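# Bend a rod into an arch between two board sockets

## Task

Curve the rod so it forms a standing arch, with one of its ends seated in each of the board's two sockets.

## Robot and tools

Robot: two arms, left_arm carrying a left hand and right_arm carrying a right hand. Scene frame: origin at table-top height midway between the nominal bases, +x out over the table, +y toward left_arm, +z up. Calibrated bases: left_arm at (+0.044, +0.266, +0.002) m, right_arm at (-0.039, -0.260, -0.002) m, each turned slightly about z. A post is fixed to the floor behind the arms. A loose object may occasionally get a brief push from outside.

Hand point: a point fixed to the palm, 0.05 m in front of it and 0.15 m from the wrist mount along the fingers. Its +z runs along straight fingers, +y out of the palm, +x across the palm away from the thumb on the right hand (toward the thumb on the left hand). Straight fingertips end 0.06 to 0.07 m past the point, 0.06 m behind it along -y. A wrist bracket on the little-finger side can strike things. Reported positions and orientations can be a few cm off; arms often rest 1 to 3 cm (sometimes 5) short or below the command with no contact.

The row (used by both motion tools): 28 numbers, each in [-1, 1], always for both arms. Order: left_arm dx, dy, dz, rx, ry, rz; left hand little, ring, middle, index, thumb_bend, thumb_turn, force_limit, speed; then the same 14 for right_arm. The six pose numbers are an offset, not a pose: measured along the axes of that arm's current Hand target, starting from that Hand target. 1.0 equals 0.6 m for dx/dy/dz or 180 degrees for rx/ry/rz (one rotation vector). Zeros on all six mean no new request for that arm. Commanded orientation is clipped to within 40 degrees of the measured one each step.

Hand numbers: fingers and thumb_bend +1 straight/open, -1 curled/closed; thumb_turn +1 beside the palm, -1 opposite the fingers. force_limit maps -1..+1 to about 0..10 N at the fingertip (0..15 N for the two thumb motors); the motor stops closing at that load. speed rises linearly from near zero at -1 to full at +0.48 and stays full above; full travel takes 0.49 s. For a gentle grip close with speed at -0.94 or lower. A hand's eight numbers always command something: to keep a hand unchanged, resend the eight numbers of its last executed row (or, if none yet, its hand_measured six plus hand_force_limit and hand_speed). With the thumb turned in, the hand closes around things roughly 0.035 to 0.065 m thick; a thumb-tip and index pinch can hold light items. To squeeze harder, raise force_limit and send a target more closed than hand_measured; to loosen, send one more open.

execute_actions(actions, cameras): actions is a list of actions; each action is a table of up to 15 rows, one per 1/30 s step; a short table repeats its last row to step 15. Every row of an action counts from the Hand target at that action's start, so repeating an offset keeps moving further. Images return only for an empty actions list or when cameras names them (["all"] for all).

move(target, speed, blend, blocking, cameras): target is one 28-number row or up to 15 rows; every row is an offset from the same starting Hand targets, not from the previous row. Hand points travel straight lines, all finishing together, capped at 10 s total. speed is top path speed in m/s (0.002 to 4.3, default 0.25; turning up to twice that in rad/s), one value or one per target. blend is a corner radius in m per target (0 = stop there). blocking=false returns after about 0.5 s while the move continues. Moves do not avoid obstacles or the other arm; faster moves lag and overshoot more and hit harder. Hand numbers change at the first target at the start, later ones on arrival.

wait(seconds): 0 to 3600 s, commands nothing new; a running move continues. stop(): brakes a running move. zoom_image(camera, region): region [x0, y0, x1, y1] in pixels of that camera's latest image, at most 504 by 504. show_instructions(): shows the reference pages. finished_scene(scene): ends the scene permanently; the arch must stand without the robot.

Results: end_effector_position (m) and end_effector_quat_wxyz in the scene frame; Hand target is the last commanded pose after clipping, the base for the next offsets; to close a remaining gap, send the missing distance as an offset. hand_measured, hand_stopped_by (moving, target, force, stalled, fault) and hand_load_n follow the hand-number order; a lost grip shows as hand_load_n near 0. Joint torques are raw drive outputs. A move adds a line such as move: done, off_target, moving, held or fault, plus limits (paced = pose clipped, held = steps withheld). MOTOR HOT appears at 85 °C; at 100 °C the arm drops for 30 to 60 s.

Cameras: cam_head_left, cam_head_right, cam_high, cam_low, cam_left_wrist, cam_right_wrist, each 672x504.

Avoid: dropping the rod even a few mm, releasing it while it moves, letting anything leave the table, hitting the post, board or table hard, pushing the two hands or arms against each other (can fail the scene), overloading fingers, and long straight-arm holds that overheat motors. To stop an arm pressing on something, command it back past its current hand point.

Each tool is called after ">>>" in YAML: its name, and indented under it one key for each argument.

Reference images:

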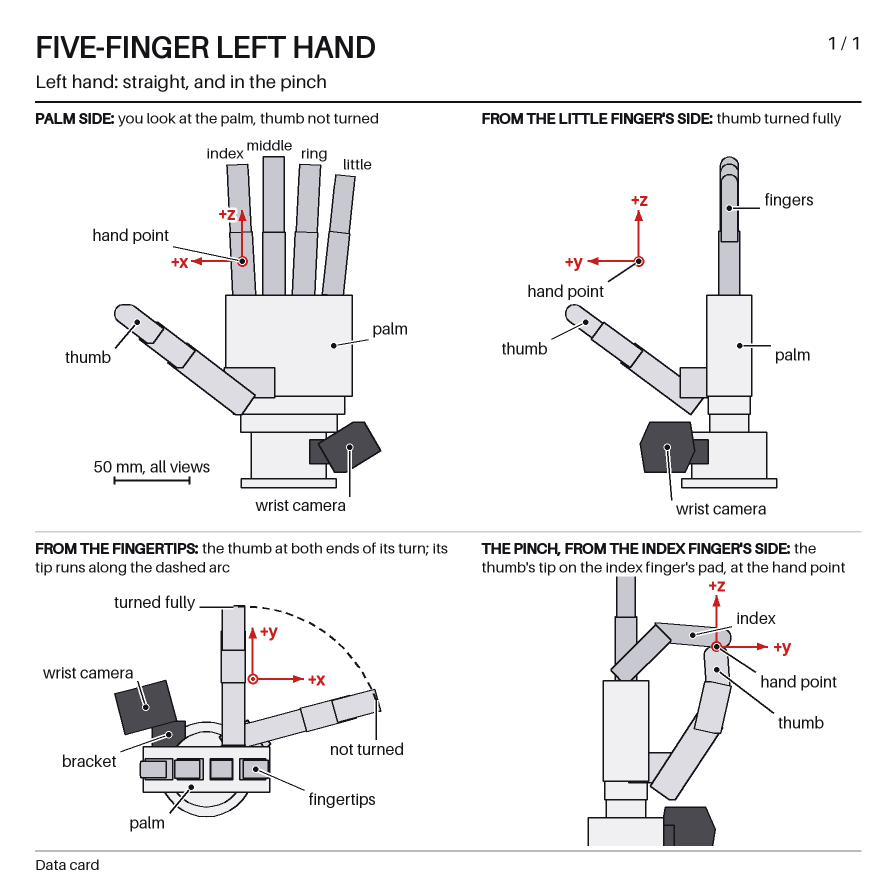

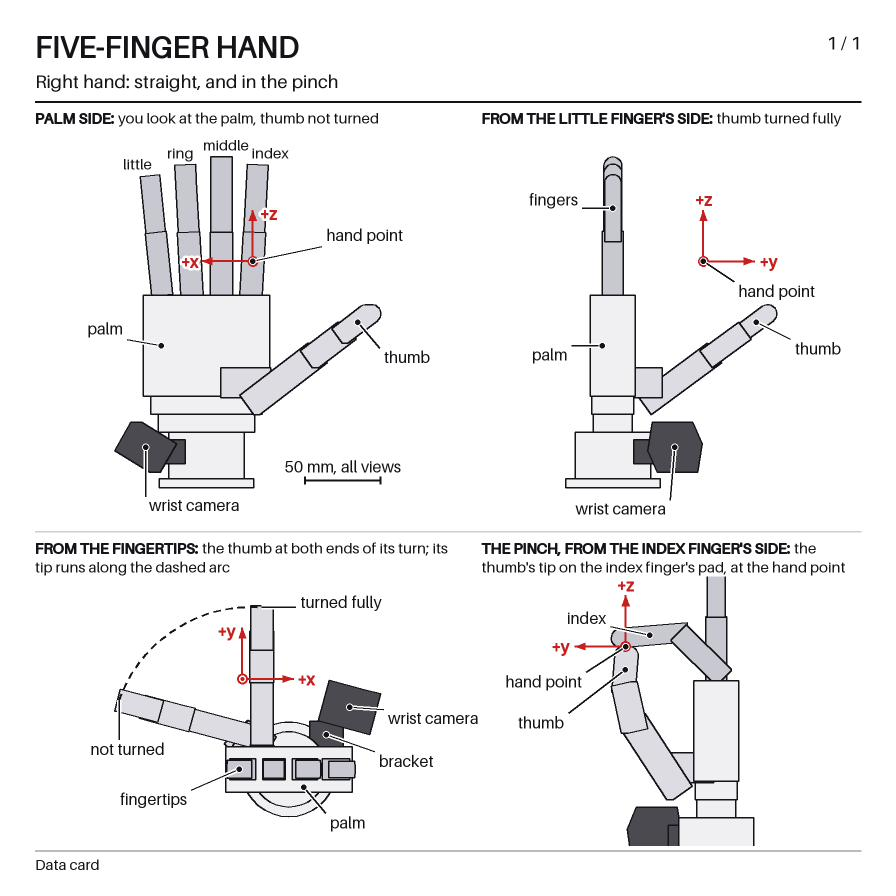

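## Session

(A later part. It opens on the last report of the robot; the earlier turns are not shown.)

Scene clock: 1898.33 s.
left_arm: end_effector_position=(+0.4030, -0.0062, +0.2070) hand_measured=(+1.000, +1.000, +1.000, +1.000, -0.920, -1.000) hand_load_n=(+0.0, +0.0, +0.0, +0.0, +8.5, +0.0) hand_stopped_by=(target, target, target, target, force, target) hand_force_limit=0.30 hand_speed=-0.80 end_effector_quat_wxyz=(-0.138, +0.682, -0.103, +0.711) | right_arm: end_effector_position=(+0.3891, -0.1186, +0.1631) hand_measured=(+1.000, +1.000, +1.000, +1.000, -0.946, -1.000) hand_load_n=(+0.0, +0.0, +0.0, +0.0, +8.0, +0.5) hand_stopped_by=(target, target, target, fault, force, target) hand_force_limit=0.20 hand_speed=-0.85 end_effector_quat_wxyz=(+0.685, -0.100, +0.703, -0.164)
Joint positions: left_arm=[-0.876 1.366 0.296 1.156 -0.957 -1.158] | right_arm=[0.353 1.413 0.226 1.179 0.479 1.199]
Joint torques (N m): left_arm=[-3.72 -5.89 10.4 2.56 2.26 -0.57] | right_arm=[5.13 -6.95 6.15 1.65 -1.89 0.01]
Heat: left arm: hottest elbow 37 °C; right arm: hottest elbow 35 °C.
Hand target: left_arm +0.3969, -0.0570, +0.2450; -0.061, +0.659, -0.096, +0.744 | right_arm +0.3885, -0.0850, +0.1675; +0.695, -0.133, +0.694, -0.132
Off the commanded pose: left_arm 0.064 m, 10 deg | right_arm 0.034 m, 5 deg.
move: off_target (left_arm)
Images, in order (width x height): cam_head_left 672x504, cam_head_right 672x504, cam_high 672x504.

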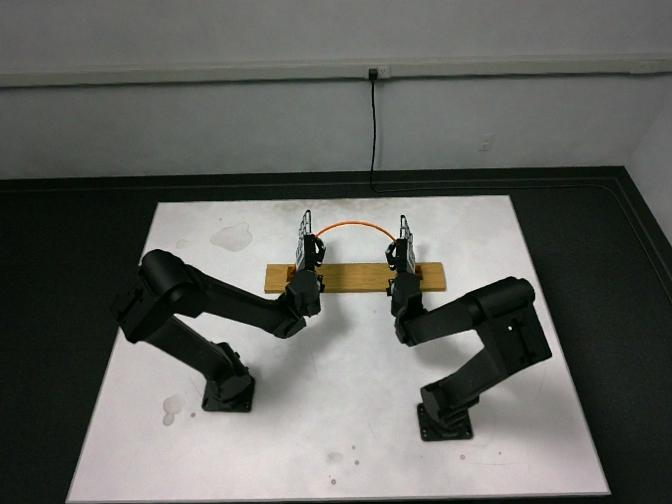

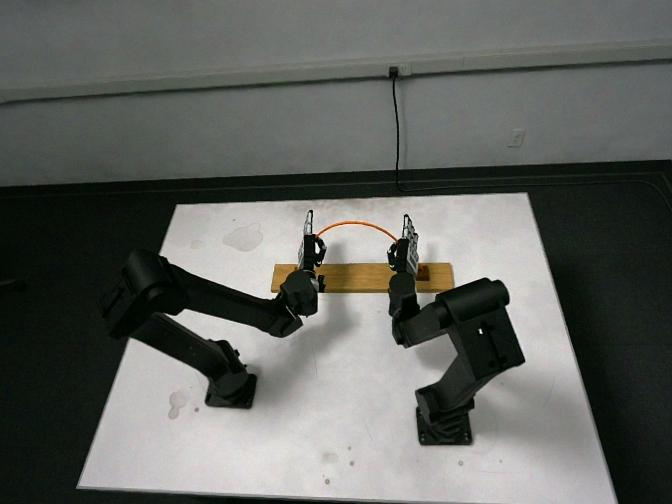

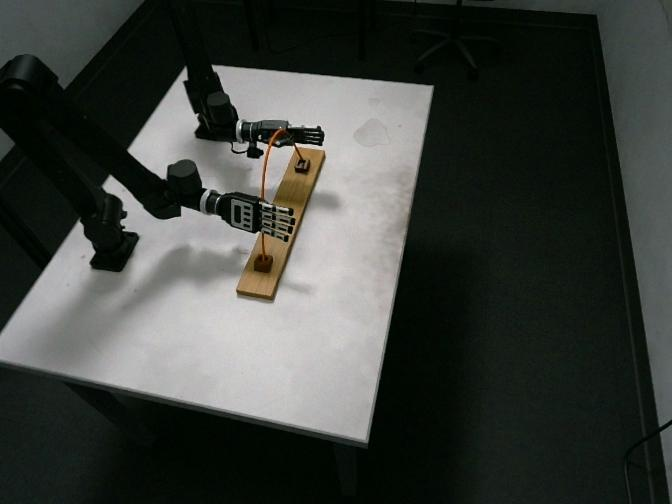

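>>> move:
  target:
    - [-0.0467,0.0003,-0.0098,0,0,0,1,1,1,1,-1.0,-1,0.3,-0.8,0,0,0,0,0,0,1,1,1,1,-1.0,-1,0.2,-0.85]
  speed: 0.04
  cameras: ["cam_high", "cam_head_left", "cam_head_right"]

>>> zoom_image:
  camera: "cam_high"
  region: [282, 140, 322, 180]

>>> zoom_image:
  camera: "cam_head_left"
  region: [270, 260, 305, 295]

Scene clock: 1904.67 s.
left_arm: end_effector_position=(+0.4052, -0.0091, +0.1946) hand_measured=(+1.000, +1.000, +1.000, +1.000, -0.920, -1.000) hand_load_n=(+0.0, +0.0, +0.0, +0.0, +8.0, +0.0) hand_stopped_by=(target, target, target, target, force, target) hand_force_limit=0.30 hand_speed=-0.80 end_effector_quat_wxyz=(-0.126, +0.677, -0.089, +0.720) | right_arm: end_effector_position=(+0.3892, -0.1188, +0.1633) hand_measured=(+1.000, +1.000, +1.000, +1.000, -0.946, -1.000) hand_load_n=(+0.0, +0.0, +0.0, +0.0, +8.0, +0.5) hand_stopped_by=(target, target, target, fault, force, target) hand_force_limit=0.20 hand_speed=-0.85 end_effector_quat_wxyz=(+0.685, -0.099, +0.703, -0.164)
Joint positions: left_arm=[-0.876 1.485 0.296 1.308 -0.957 -1.17] | right_arm=[0.353 1.413 0.226 1.179 0.48 1.199]
Joint torques (N m): left_arm=[-3.72 -7.06 7.16 2.51 2.49 -0.48] | right_arm=[5.19 -6.89 6.13 1.65 -1.94 0.01]
Heat: left arm: hottest elbow 38 °C; right arm: hottest elbow 35 °C.
Hand target: left_arm +0.3946, -0.0506, +0.2173; -0.061, +0.658, -0.096, +0.744 | right_arm +0.3885, -0.0850, +0.1676; +0.695, -0.133, +0.694, -0.132
Off the commanded pose: left_arm 0.048 m, 8 deg | right_arm 0.034 m, 6 deg.
move: off_target (left_arm)
Images, in order (width x height): cam_head_left 672x504, cam_head_right 672x504, cam_high 672x504.

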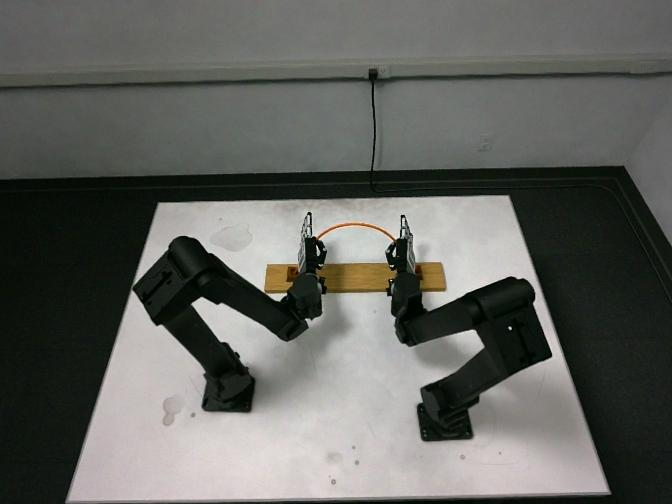

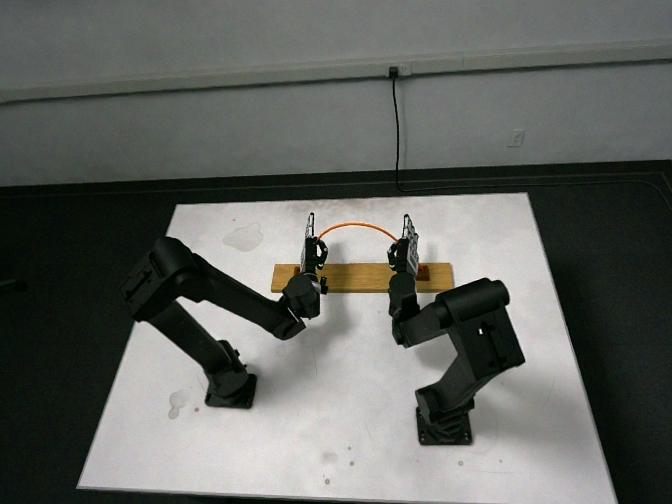

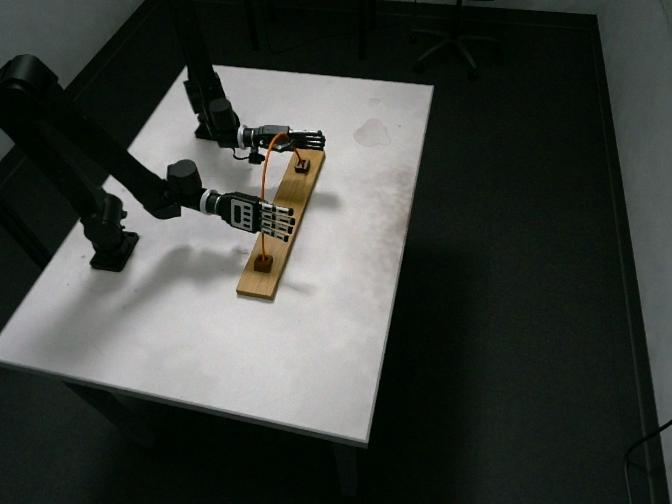

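Scaled by 12.600.

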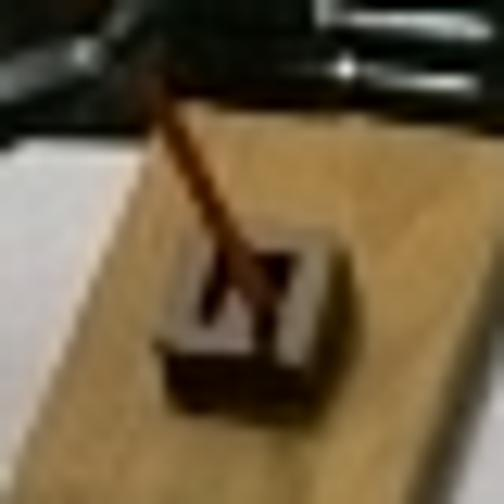

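Scaled by 14.400.

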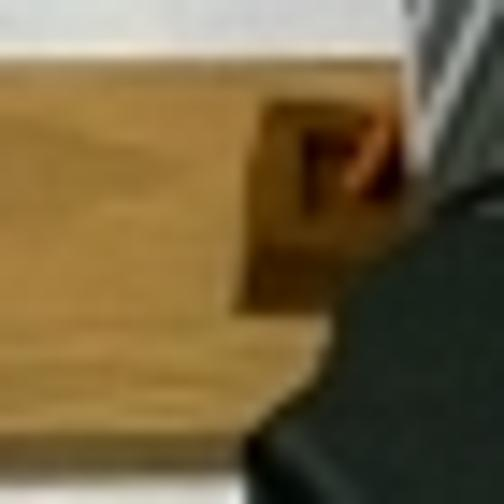

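>>> move:
  target:
    - [-0.0285,-0.0085,-0.009,0,0,0,1,1,1,1,-1.0,-1,0.3,-0.8,0,0,0,0,0,0,1,1,1,1,-1.0,-1,0.2,-0.85]
  speed: 0.04
  cameras: ["cam_high", "cam_head_left", "cam_head_right"]

>>> zoom_image:
  camera: "cam_high"
  region: [282, 140, 322, 180]

>>> zoom_image:
  camera: "cam_head_left"
  region: [270, 260, 305, 295]

Scene clock: 1913.93 s.
left_arm: end_effector_position=(+0.4023, -0.0089, +0.1949) hand_measured=(+1.000, +1.000, +1.000, +1.000, -0.920, -1.000) hand_load_n=(-0.5, +0.0, +0.0, +0.0, +8.5, -0.5) hand_stopped_by=(target, target, target, target, force, target) hand_force_limit=0.30 hand_speed=-0.80 end_effector_quat_wxyz=(-0.112, +0.668, -0.079, +0.732) | right_arm: end_effector_position=(+0.3892, -0.1188, +0.1633) hand_measured=(+1.000, +1.000, +1.000, +1.000, -0.946, -1.000) hand_load_n=(+0.0, +0.0, +0.0, +0.0, +8.0, +0.5) hand_stopped_by=(target, target, target, fault, force, target) hand_force_limit=0.20 hand_speed=-0.85 end_effector_quat_wxyz=(+0.685, -0.099, +0.703, -0.164)
Joint positions: left_arm=[-0.876 1.539 0.287 1.414 -0.943 -1.169] | right_arm=[0.353 1.413 0.226 1.179 0.48 1.199]
Joint torques (N m): left_arm=[-2.73 -6.07 5.37 1.98 2.34 -0.49] | right_arm=[5.19 -6.95 6.13 1.65 -1.94 0.01]
Heat: left arm: hottest elbow 37 °C; right arm: hottest elbow 35 °C.
Hand target: left_arm +0.3916, -0.0417, +0.2012; -0.061, +0.658, -0.096, +0.744 | right_arm +0.3885, -0.0850, +0.1676; +0.695, -0.133, +0.694, -0.132
Off the commanded pose: left_arm 0.035 m, 6 deg | right_arm 0.034 m, 6 deg.
move: off_target (left_arm)
Images, in order (width x height): cam_head_left 672x504, cam_head_right 672x504, cam_high 672x504.

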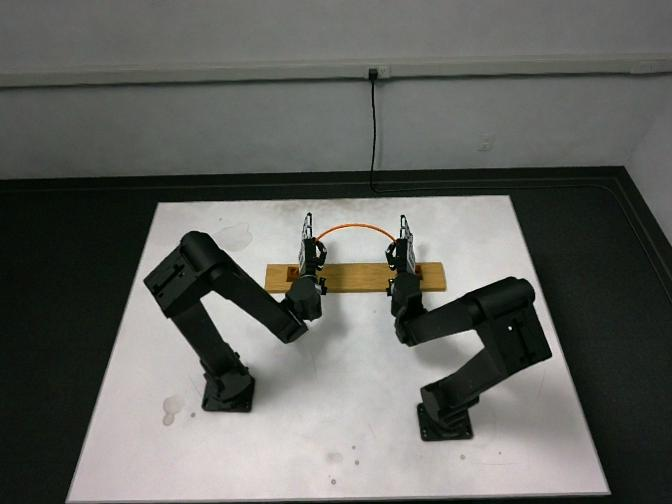

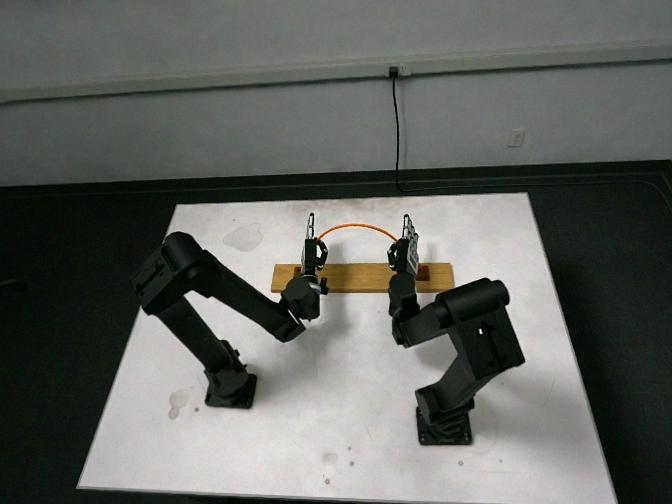

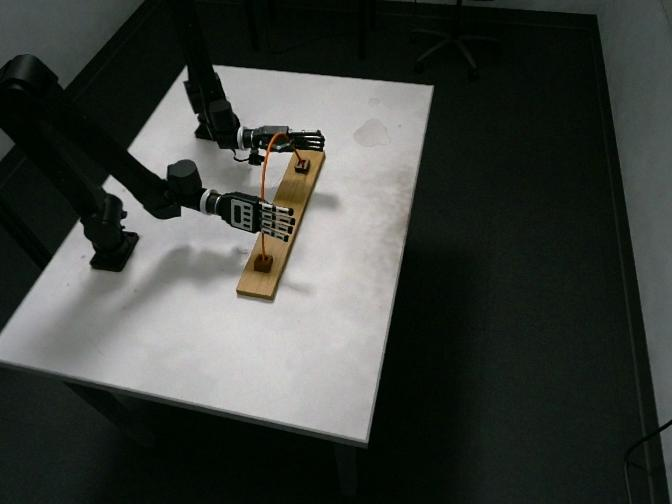

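Scaled by 12.600.

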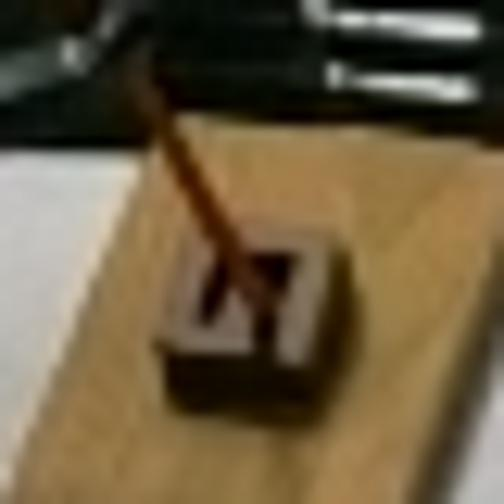

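Scaled by 14.400.

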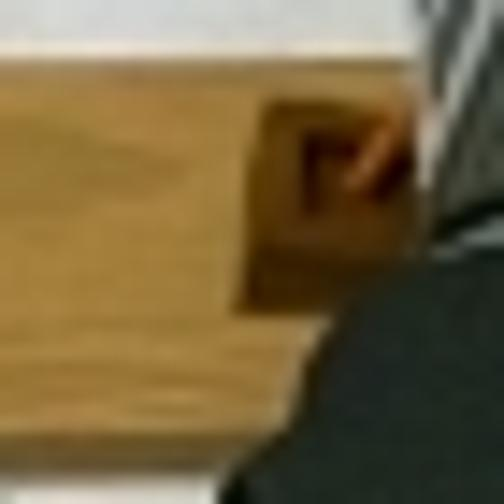

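>>> move:
  target:
    - [0,0,0,0,0,0,1,1,1,1,-0.6,-1,0.3,-0.93,0,0,0,0,0,0,1,1,1,1,-1.0,-1,0.2,-0.85]
  speed: 0.03
  cameras: ["cam_high", "cam_head_left", "cam_left_wrist", "cam_right_wrist"]

>>> zoom_image:
  camera: "cam_high"
  region: [282, 140, 322, 180]

>>> zoom_image:
  camera: "cam_head_left"
  region: [270, 260, 305, 295]

Scene clock: 1934.80 s.
left_arm: end_effector_position=(+0.4023, -0.0089, +0.1950) hand_measured=(+1.000, +1.000, +1.000, +1.000, -0.600, -1.000) hand_load_n=(-0.5, +0.0, +0.0, +0.0, +0.0, +0.0) hand_stopped_by=(target, target, target, target, target, target) hand_force_limit=0.30 hand_speed=-0.93 end_effector_quat_wxyz=(-0.112, +0.668, -0.079, +0.732) | right_arm: end_effector_position=(+0.3892, -0.1188, +0.1633) hand_measured=(+1.000, +1.000, +1.000, +1.000, -0.946, -1.000) hand_load_n=(+0.0, +0.0, +0.0, +0.0, +8.0, +0.5) hand_stopped_by=(target, target, target, fault, force, target) hand_force_limit=0.20 hand_speed=-0.85 end_effector_quat_wxyz=(+0.685, -0.099, +0.703, -0.164)
Joint positions: left_arm=[-0.876 1.539 0.287 1.414 -0.943 -1.169] | right_arm=[0.353 1.413 0.226 1.179 0.48 1.199]
Joint torques (N m): left_arm=[-2.61 -6.07 5.33 2.02 2.34 -0.5] | right_arm=[5.19 -6.95 6.13 1.65 -1.94 0.01]
Heat: left arm: hottest elbow 36 °C; right arm: hottest elbow 35 °C.
Hand target: left_arm +0.3916, -0.0416, +0.2013; -0.061, +0.658, -0.096, +0.744 | right_arm +0.3885, -0.0850, +0.1676; +0.695, -0.133, +0.694, -0.132
Off the commanded pose: left_arm 0.035 m, 6 deg | right_arm 0.034 m, 6 deg.
move: done
cam_left_wrist: T_world_to_cam=[[-0.06253, 0.83715, 0.54339, -0.06835], [-0.55892, -0.48045, 0.67586, 0.08749], [0.82686, -0.26145, 0.49794, -0.31807]] pos_world=[0.30762, 0.01609, 0.13639]
cam_right_wrist: T_world_to_cam=[[0.10358, 0.80812, -0.57984, 0.1541], [-0.44638, 0.55873, 0.69897, 0.12725], [0.88883, 0.18643, 0.4186, -0.27641]] pos_world=[0.28652, -0.1441, 0.11611]
Images, in order (width x height): cam_head_left 672x504, cam_high 672x504, cam_left_wrist 672x504, cam_right_wrist 672x504.

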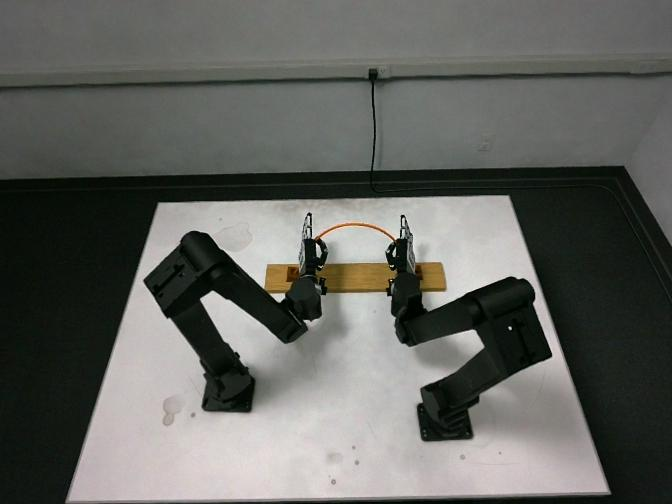

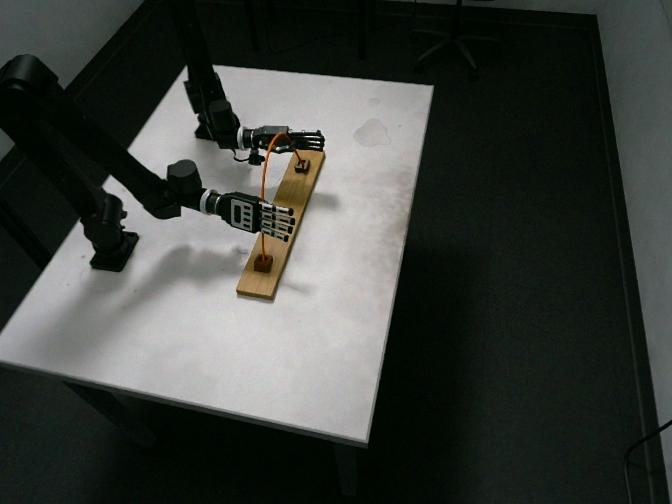

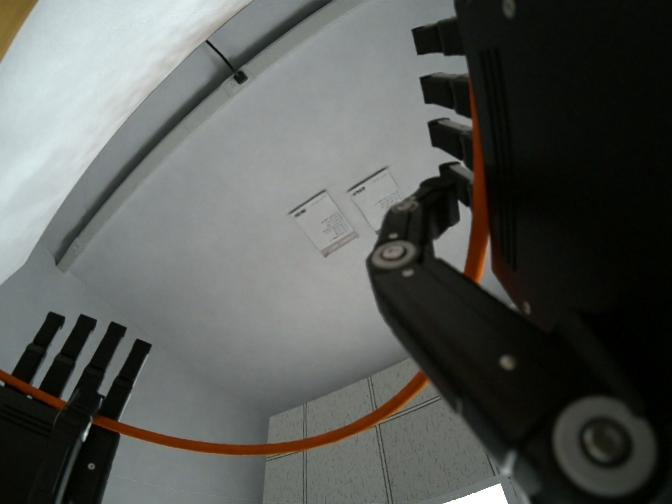

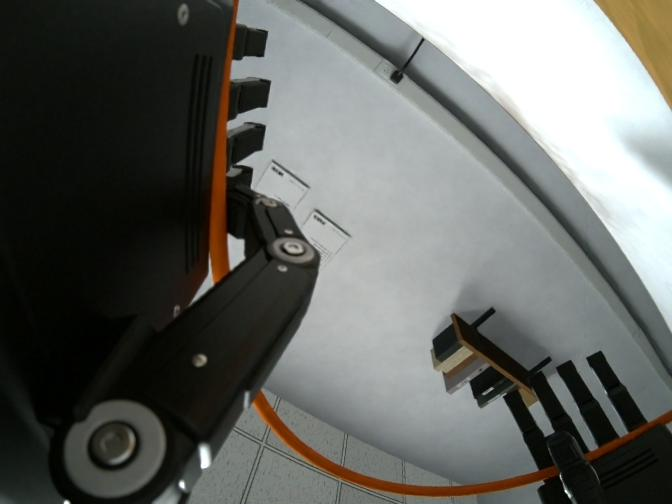

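Scaled by 12.600.

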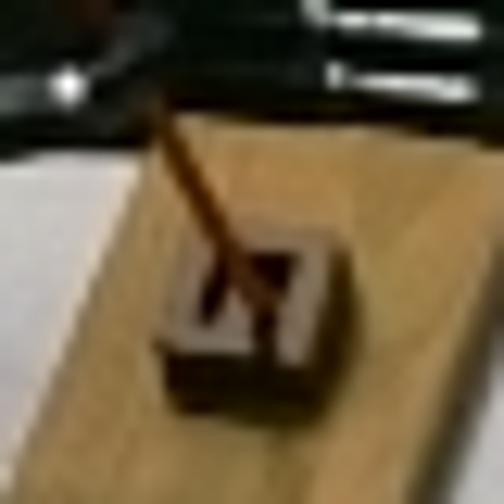

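Scaled by 14.400.

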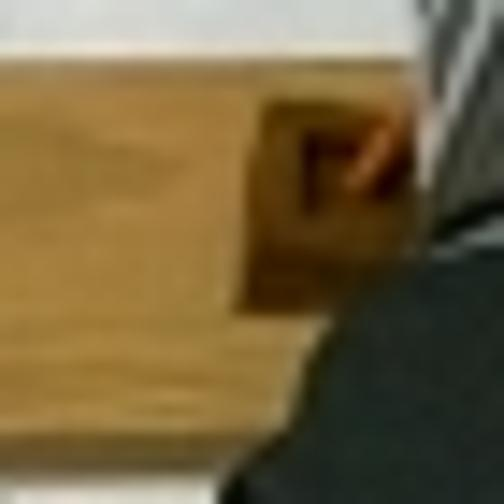

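>>> move:
  target:
    - [0,0,0,0,0,0,1,1,1,1,0.4,-1,0.3,-0.6,0,0,0,0,0,0,1,1,1,1,-1.0,-1,0.2,-0.85]
  speed: 0.03

>>> move:
  target:
    - [-0.0203,-0.064,0.0037,0,0,0.022,1,1,1,1,0.4,-1,0.3,-0.6,0,0,0,0,0,0,1,1,1,1,-1.0,-1,0.2,-0.85]
  speed: 0.02
  cameras: ["cam_high", "cam_head_left", "cam_left_wrist", "cam_right_wrist"]

>>> zoom_image:
  camera: "cam_high"
  region: [282, 140, 322, 180]

Scene clock: 1947.70 s.
left_arm: end_effector_position=(+0.4023, -0.0089, +0.1950) hand_measured=(+1.000, +1.000, +1.000, +1.000, +0.400, -1.000) hand_load_n=(-0.5, +0.0, +0.0, +0.0, +0.0, -0.5) hand_stopped_by=(target, target, target, target, target, target) hand_force_limit=0.30 hand_speed=-0.60 end_effector_quat_wxyz=(-0.112, +0.668, -0.079, +0.732) | right_arm: end_effector_position=(+0.3892, -0.1188, +0.1633) hand_measured=(+1.000, +1.000, +1.000, +1.000, -0.946, -1.000) hand_load_n=(+0.0, +0.0, +0.0, +0.0, +8.0, +0.5) hand_stopped_by=(target, target, target, fault, force, target) hand_force_limit=0.20 hand_speed=-0.85 end_effector_quat_wxyz=(+0.685, -0.099, +0.703, -0.164)
Joint positions: left_arm=[-0.876 1.539 0.287 1.414 -0.943 -1.169] | right_arm=[0.353 1.413 0.226 1.179 0.48 1.199]
Joint torques (N m): left_arm=[-2.73 -5.95 5.38 1.92 2.32 -0.52] | right_arm=[5.19 -6.95 6.13 1.65 -1.94 0.01]
Heat: left arm: hottest elbow 35 °C; right arm: hottest elbow 35 °C.
Hand target: left_arm +0.3916, -0.0416, +0.2013; -0.061, +0.658, -0.096, +0.744 | right_arm +0.3885, -0.0850, +0.1676; +0.695, -0.133, +0.694, -0.132
Off the commanded pose: left_arm 0.035 m, 6 deg | right_arm 0.034 m, 6 deg.
move: done

Scene clock: 1950.03 s.
left_arm: end_effector_position=(+0.4000, +0.0078, +0.1984) hand_measured=(+1.000, +1.000, +1.000, +1.000, +0.400, -1.000) hand_load_n=(+0.0, +0.0, +0.0, +0.0, +0.0, +0.0) hand_stopped_by=(target, target, target, target, target, target) hand_force_limit=0.30 hand_speed=-0.60 end_effector_quat_wxyz=(-0.103, +0.656, -0.108, +0.740) | right_arm: end_effector_position=(+0.3889, -0.1175, +0.1629) hand_measured=(+1.000, +1.000, +1.000, +1.000, -0.946, -1.000) hand_load_n=(+0.0, +0.0, +0.0, +0.0, +8.0, +0.0) hand_stopped_by=(target, target, target, fault, force, target) hand_force_limit=0.20 hand_speed=-0.85 end_effector_quat_wxyz=(+0.685, -0.104, +0.702, -0.164)
Joint positions: left_arm=[-0.801 1.492 0.233 1.426 -0.809 -1.149] | right_arm=[0.353 1.413 0.226 1.179 0.473 1.194]
Joint torques (N m): left_arm=[-0.73 -6.3 3.75 1.14 1.26 -0.26] | right_arm=[5.19 -6.95 6.17 1.63 -1.68 0.07]
Heat: left arm: hottest elbow 35 °C; right arm: hottest elbow 35 °C.
Hand target: left_arm +0.3966, -0.0017, +0.1982; -0.087, +0.655, -0.119, +0.741 | right_arm +0.3885, -0.0850, +0.1676; +0.695, -0.133, +0.694, -0.132
Off the commanded pose: left_arm 0.010 m, 2 deg | right_arm 0.033 m, 5 deg.
move: done
cam_left_wrist: T_world_to_cam=[[-0.02782, 0.82263, 0.5679, -0.10301], [-0.59791, -0.46898, 0.65005, 0.11253], [0.80108, -0.32147, 0.5049, -0.3041]] pos_world=[0.30803, 0.03975, 0.13889]
cam_right_wrist: T_world_to_cam=[[0.09799, 0.80548, -0.58447, 0.15544], [-0.4496, 0.55977, 0.69607, 0.12849], [0.88784, 0.19457, 0.41699, -0.27458]] pos_world=[0.28632, -0.1437, 0.11591]
Images, in order (width x height): cam_head_left 672x504, cam_high 672x504, cam_left_wrist 672x504, cam_right_wrist 672x504.

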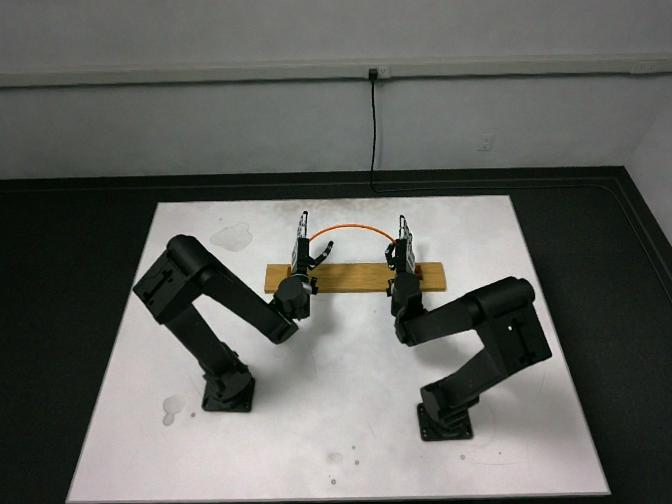

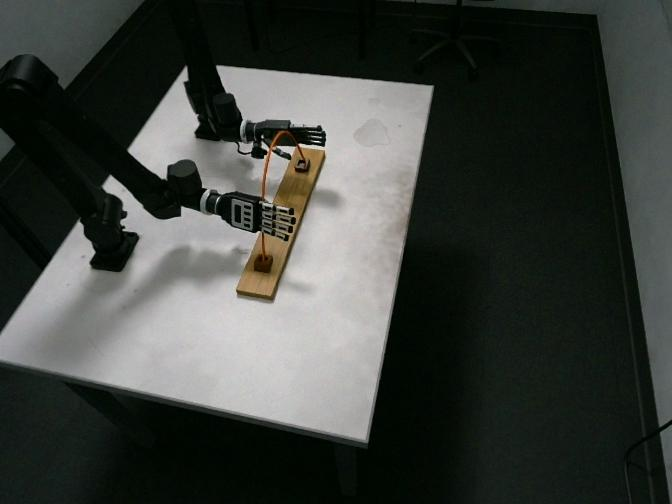

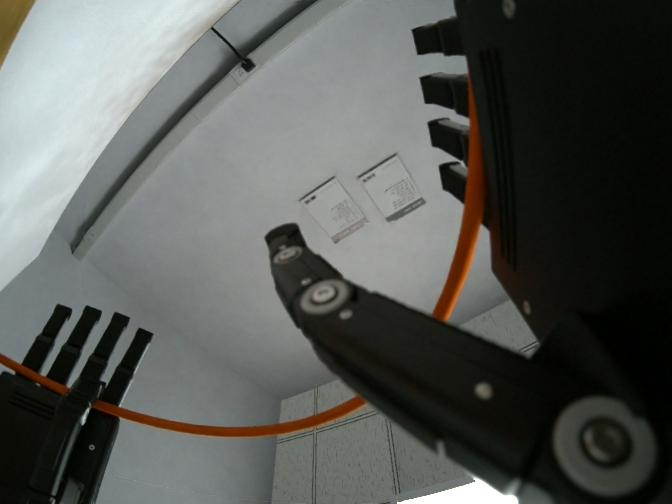

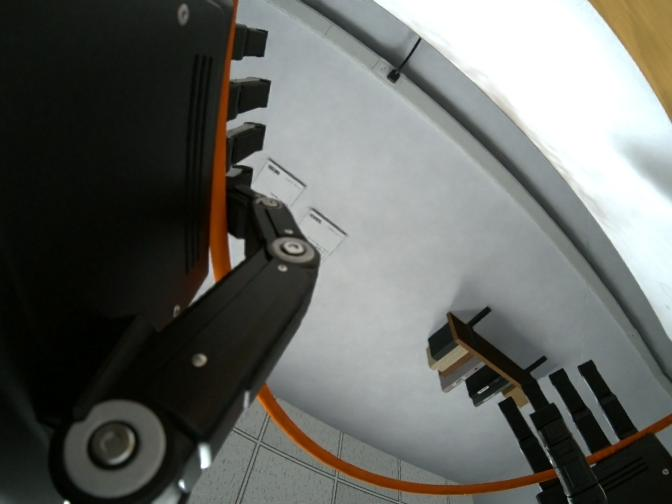

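Scaled by 12.600.

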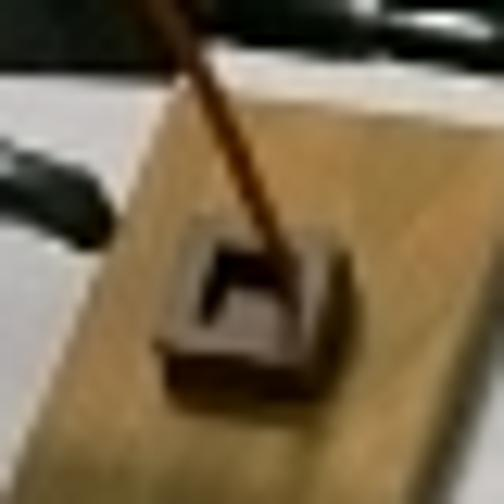

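>>> zoom_image:
  camera: "cam_head_left"
  region: [270, 255, 305, 290]

>>> zoom_image:
  camera: "cam_high"
  region: [292, 148, 314, 170]

>>> zoom_image:
  camera: "cam_high"
  region: [220, 110, 340, 310]

Scaled by 14.400.

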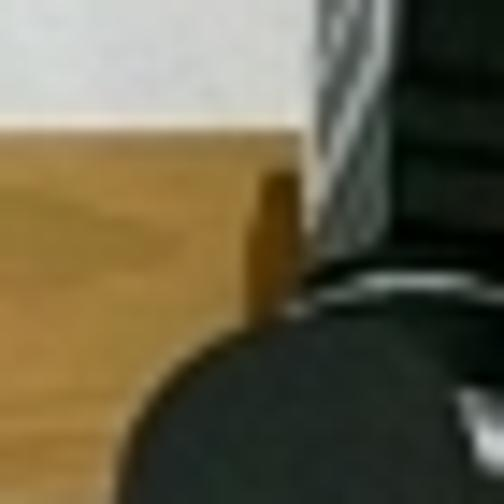

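Scaled by 22.909.

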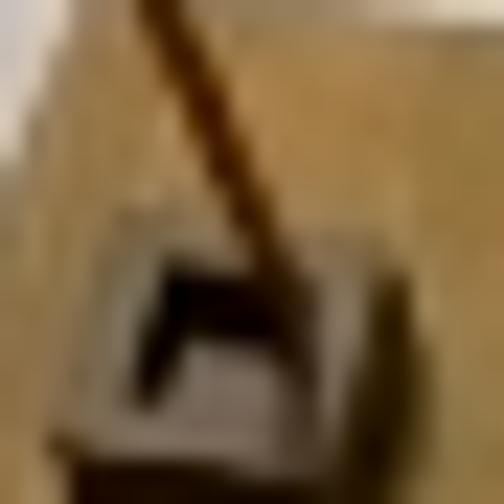

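Scaled by 2.520.

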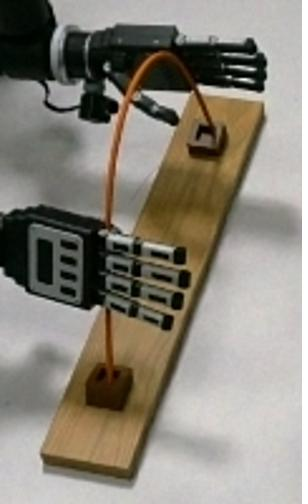

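>>> move:
  target:
    - [-0.0166,-0.0478,-0.0031,0,0,0,1,1,1,1,0.4,-1,0.3,-0.6,0,0,0,0,0,0,1,1,1,1,-1.0,-1,0.2,-0.85]
  speed: 0.02
  cameras: ["cam_high", "cam_head_left", "cam_left_wrist", "cam_right_wrist"]

>>> zoom_image:
  camera: "cam_high"
  region: [292, 148, 314, 170]

>>> zoom_image:
  camera: "cam_high"
  region: [220, 110, 340, 310]

Scene clock: 1963.40 s.
left_arm: end_effector_position=(+0.3971, +0.0270, +0.1966) hand_measured=(+1.000, +1.000, +1.000, +1.000, +0.400, -1.000) hand_load_n=(+0.0, +0.0, +0.0, +0.0, +0.0, +0.0) hand_stopped_by=(target, target, target, target, target, target) hand_force_limit=0.30 hand_speed=-0.60 end_effector_quat_wxyz=(-0.094, +0.653, -0.122, +0.741) | right_arm: end_effector_position=(+0.3863, -0.1093, +0.1626) hand_measured=(+1.000, +1.000, +1.000, +1.000, -0.946, -1.000) hand_load_n=(+0.0, +0.0, +0.0, +0.0, +8.0, +0.0) hand_stopped_by=(target, target, target, fault, force, target) hand_force_limit=0.20 hand_speed=-0.85 end_effector_quat_wxyz=(+0.687, -0.116, +0.700, -0.155)
Joint positions: left_arm=[-0.729 1.455 0.183 1.426 -0.706 -1.159] | right_arm=[0.364 1.413 0.226 1.179 0.455 1.188]
Joint torques (N m): left_arm=[0.26 -6.65 3.17 1.54 0.56 -0.32] | right_arm=[4.37 -6.83 6.31 1.62 -0.9 0.11]
Heat: left arm: hottest elbow 35 °C; right arm: hottest elbow 35 °C.
Hand target: left_arm +0.3968, +0.0287, +0.1968; -0.087, +0.655, -0.119, +0.741 | right_arm +0.3886, -0.0851, +0.1676; +0.695, -0.133, +0.694, -0.132
Off the commanded pose: left_arm 0.002 m, 1 deg | right_arm 0.025 m, 4 deg.
move: done
cam_left_wrist: T_world_to_cam=[[-0.00333, 0.81709, 0.5765, -0.12918], [-0.61405, -0.45668, 0.64372, 0.1283], [0.78926, -0.35186, 0.50326, -0.28892]] pos_world=[0.30639, 0.06249, 0.13728]
cam_right_wrist: T_world_to_cam=[[0.07436, 0.80497, -0.58864, 0.1587], [-0.46543, 0.55006, 0.6934, 0.12848], [0.88195, 0.22241, 0.41556, -0.26826]] pos_world=[0.28459, -0.13875, 0.11581]
Images, in order (width x height): cam_head_left 672x504, cam_high 672x504, cam_left_wrist 672x504, cam_right_wrist 672x504.

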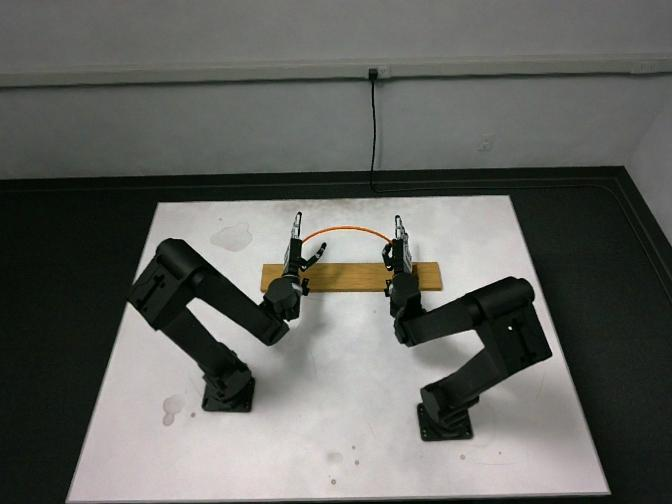

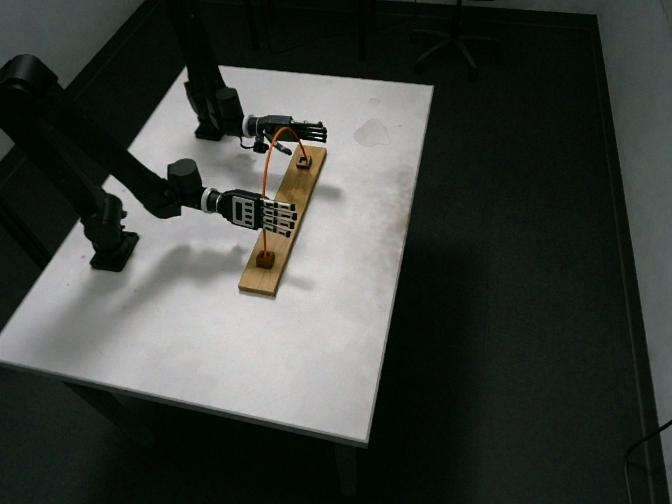

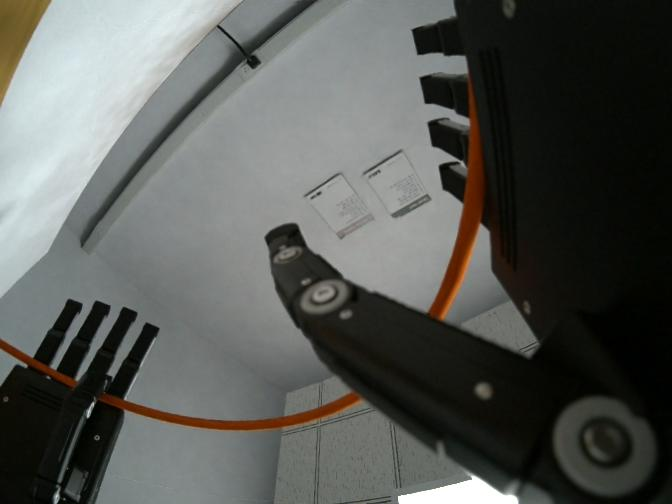

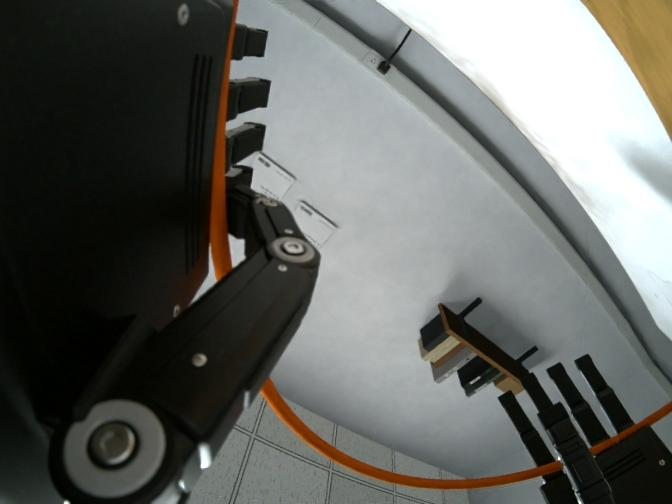

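Scaled by 22.909.

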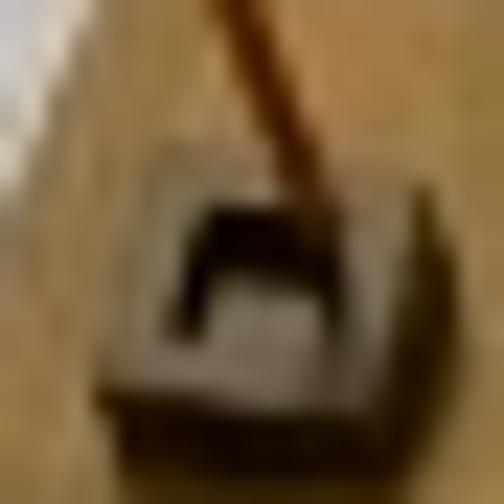

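Scaled by 2.520.

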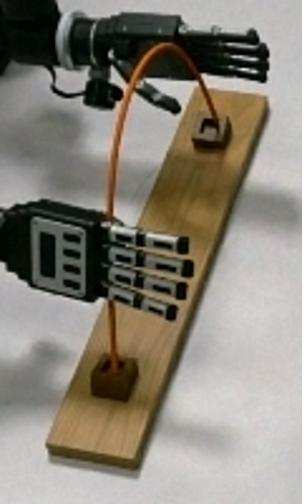

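>>> wait:
  seconds: 0.1
  cameras: ["cam_low", "cam_head_right"]

>>> zoom_image:
  camera: "cam_low"
  region: [290, 190, 390, 290]

>>> zoom_image:
  camera: "cam_low"
  region: [340, 235, 380, 275]

Scene clock: 1969.83 s.
left_arm: end_effector_position=(+0.3971, +0.0270, +0.1967) hand_measured=(+1.000, +1.000, +1.000, +1.000, +0.400, -1.000) hand_load_n=(+0.0, +0.0, +0.0, +0.0, +0.0, +0.0) hand_stopped_by=(target, target, target, target, target, target) hand_force_limit=0.30 hand_speed=-0.60 end_effector_quat_wxyz=(-0.094, +0.653, -0.122, +0.741) | right_arm: end_effector_position=(+0.3863, -0.1093, +0.1626) hand_measured=(+1.000, +1.000, +1.000, +1.000, -0.946, -1.000) hand_load_n=(+0.0, +0.0, +0.0, +0.0, +8.0, +0.5) hand_stopped_by=(target, target, target, fault, force, target) hand_force_limit=0.20 hand_speed=-0.85 end_effector_quat_wxyz=(+0.687, -0.116, +0.700, -0.155)
Joint positions: left_arm=[-0.729 1.455 0.183 1.426 -0.706 -1.16] | right_arm=[0.364 1.413 0.226 1.179 0.455 1.188]
Joint torques (N m): left_arm=[0.79 -6.48 3.17 1.42 0.57 -0.3] | right_arm=[4.37 -6.83 6.32 1.61 -0.9 0.11]
Heat: left arm: hottest elbow 35 °C; right arm: hottest elbow 35 °C.
Hand target: left_arm +0.3968, +0.0287, +0.1968; -0.087, +0.655, -0.119, +0.741 | right_arm +0.3886, -0.0851, +0.1676; +0.695, -0.133, +0.694, -0.132
Off the commanded pose: left_arm 0.002 m, 1 deg | right_arm 0.025 m, 4 deg.
wait: 0.10 s; at rest from the start
Images, in order (width x height): cam_head_right 672x504, cam_low 672x504.

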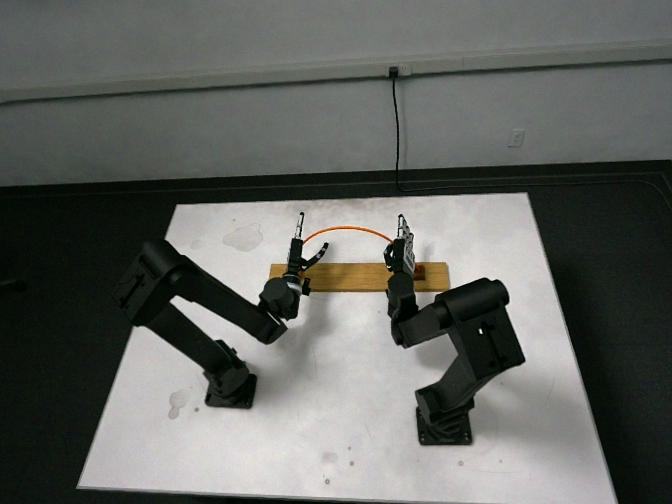

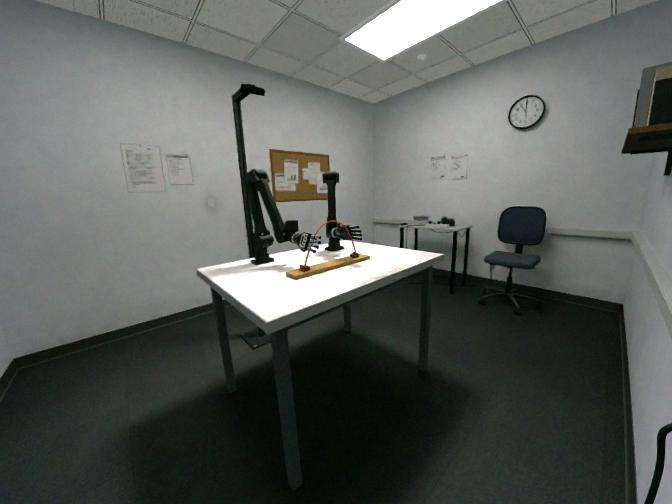

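Scaled by 5.040.

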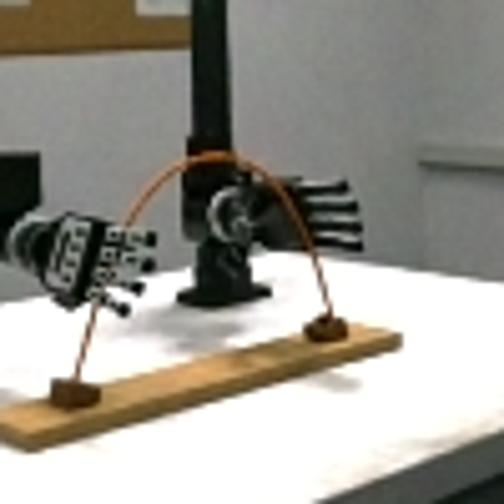

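Scaled by 12.600.

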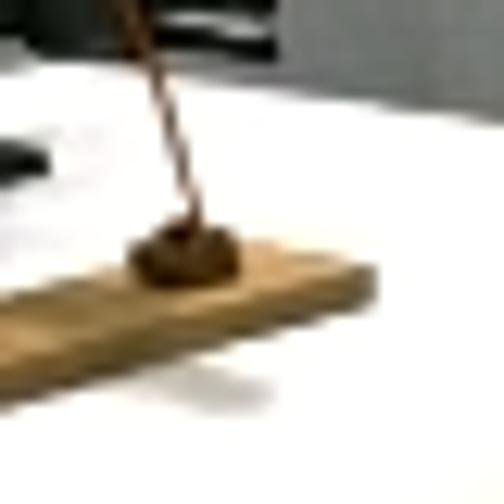

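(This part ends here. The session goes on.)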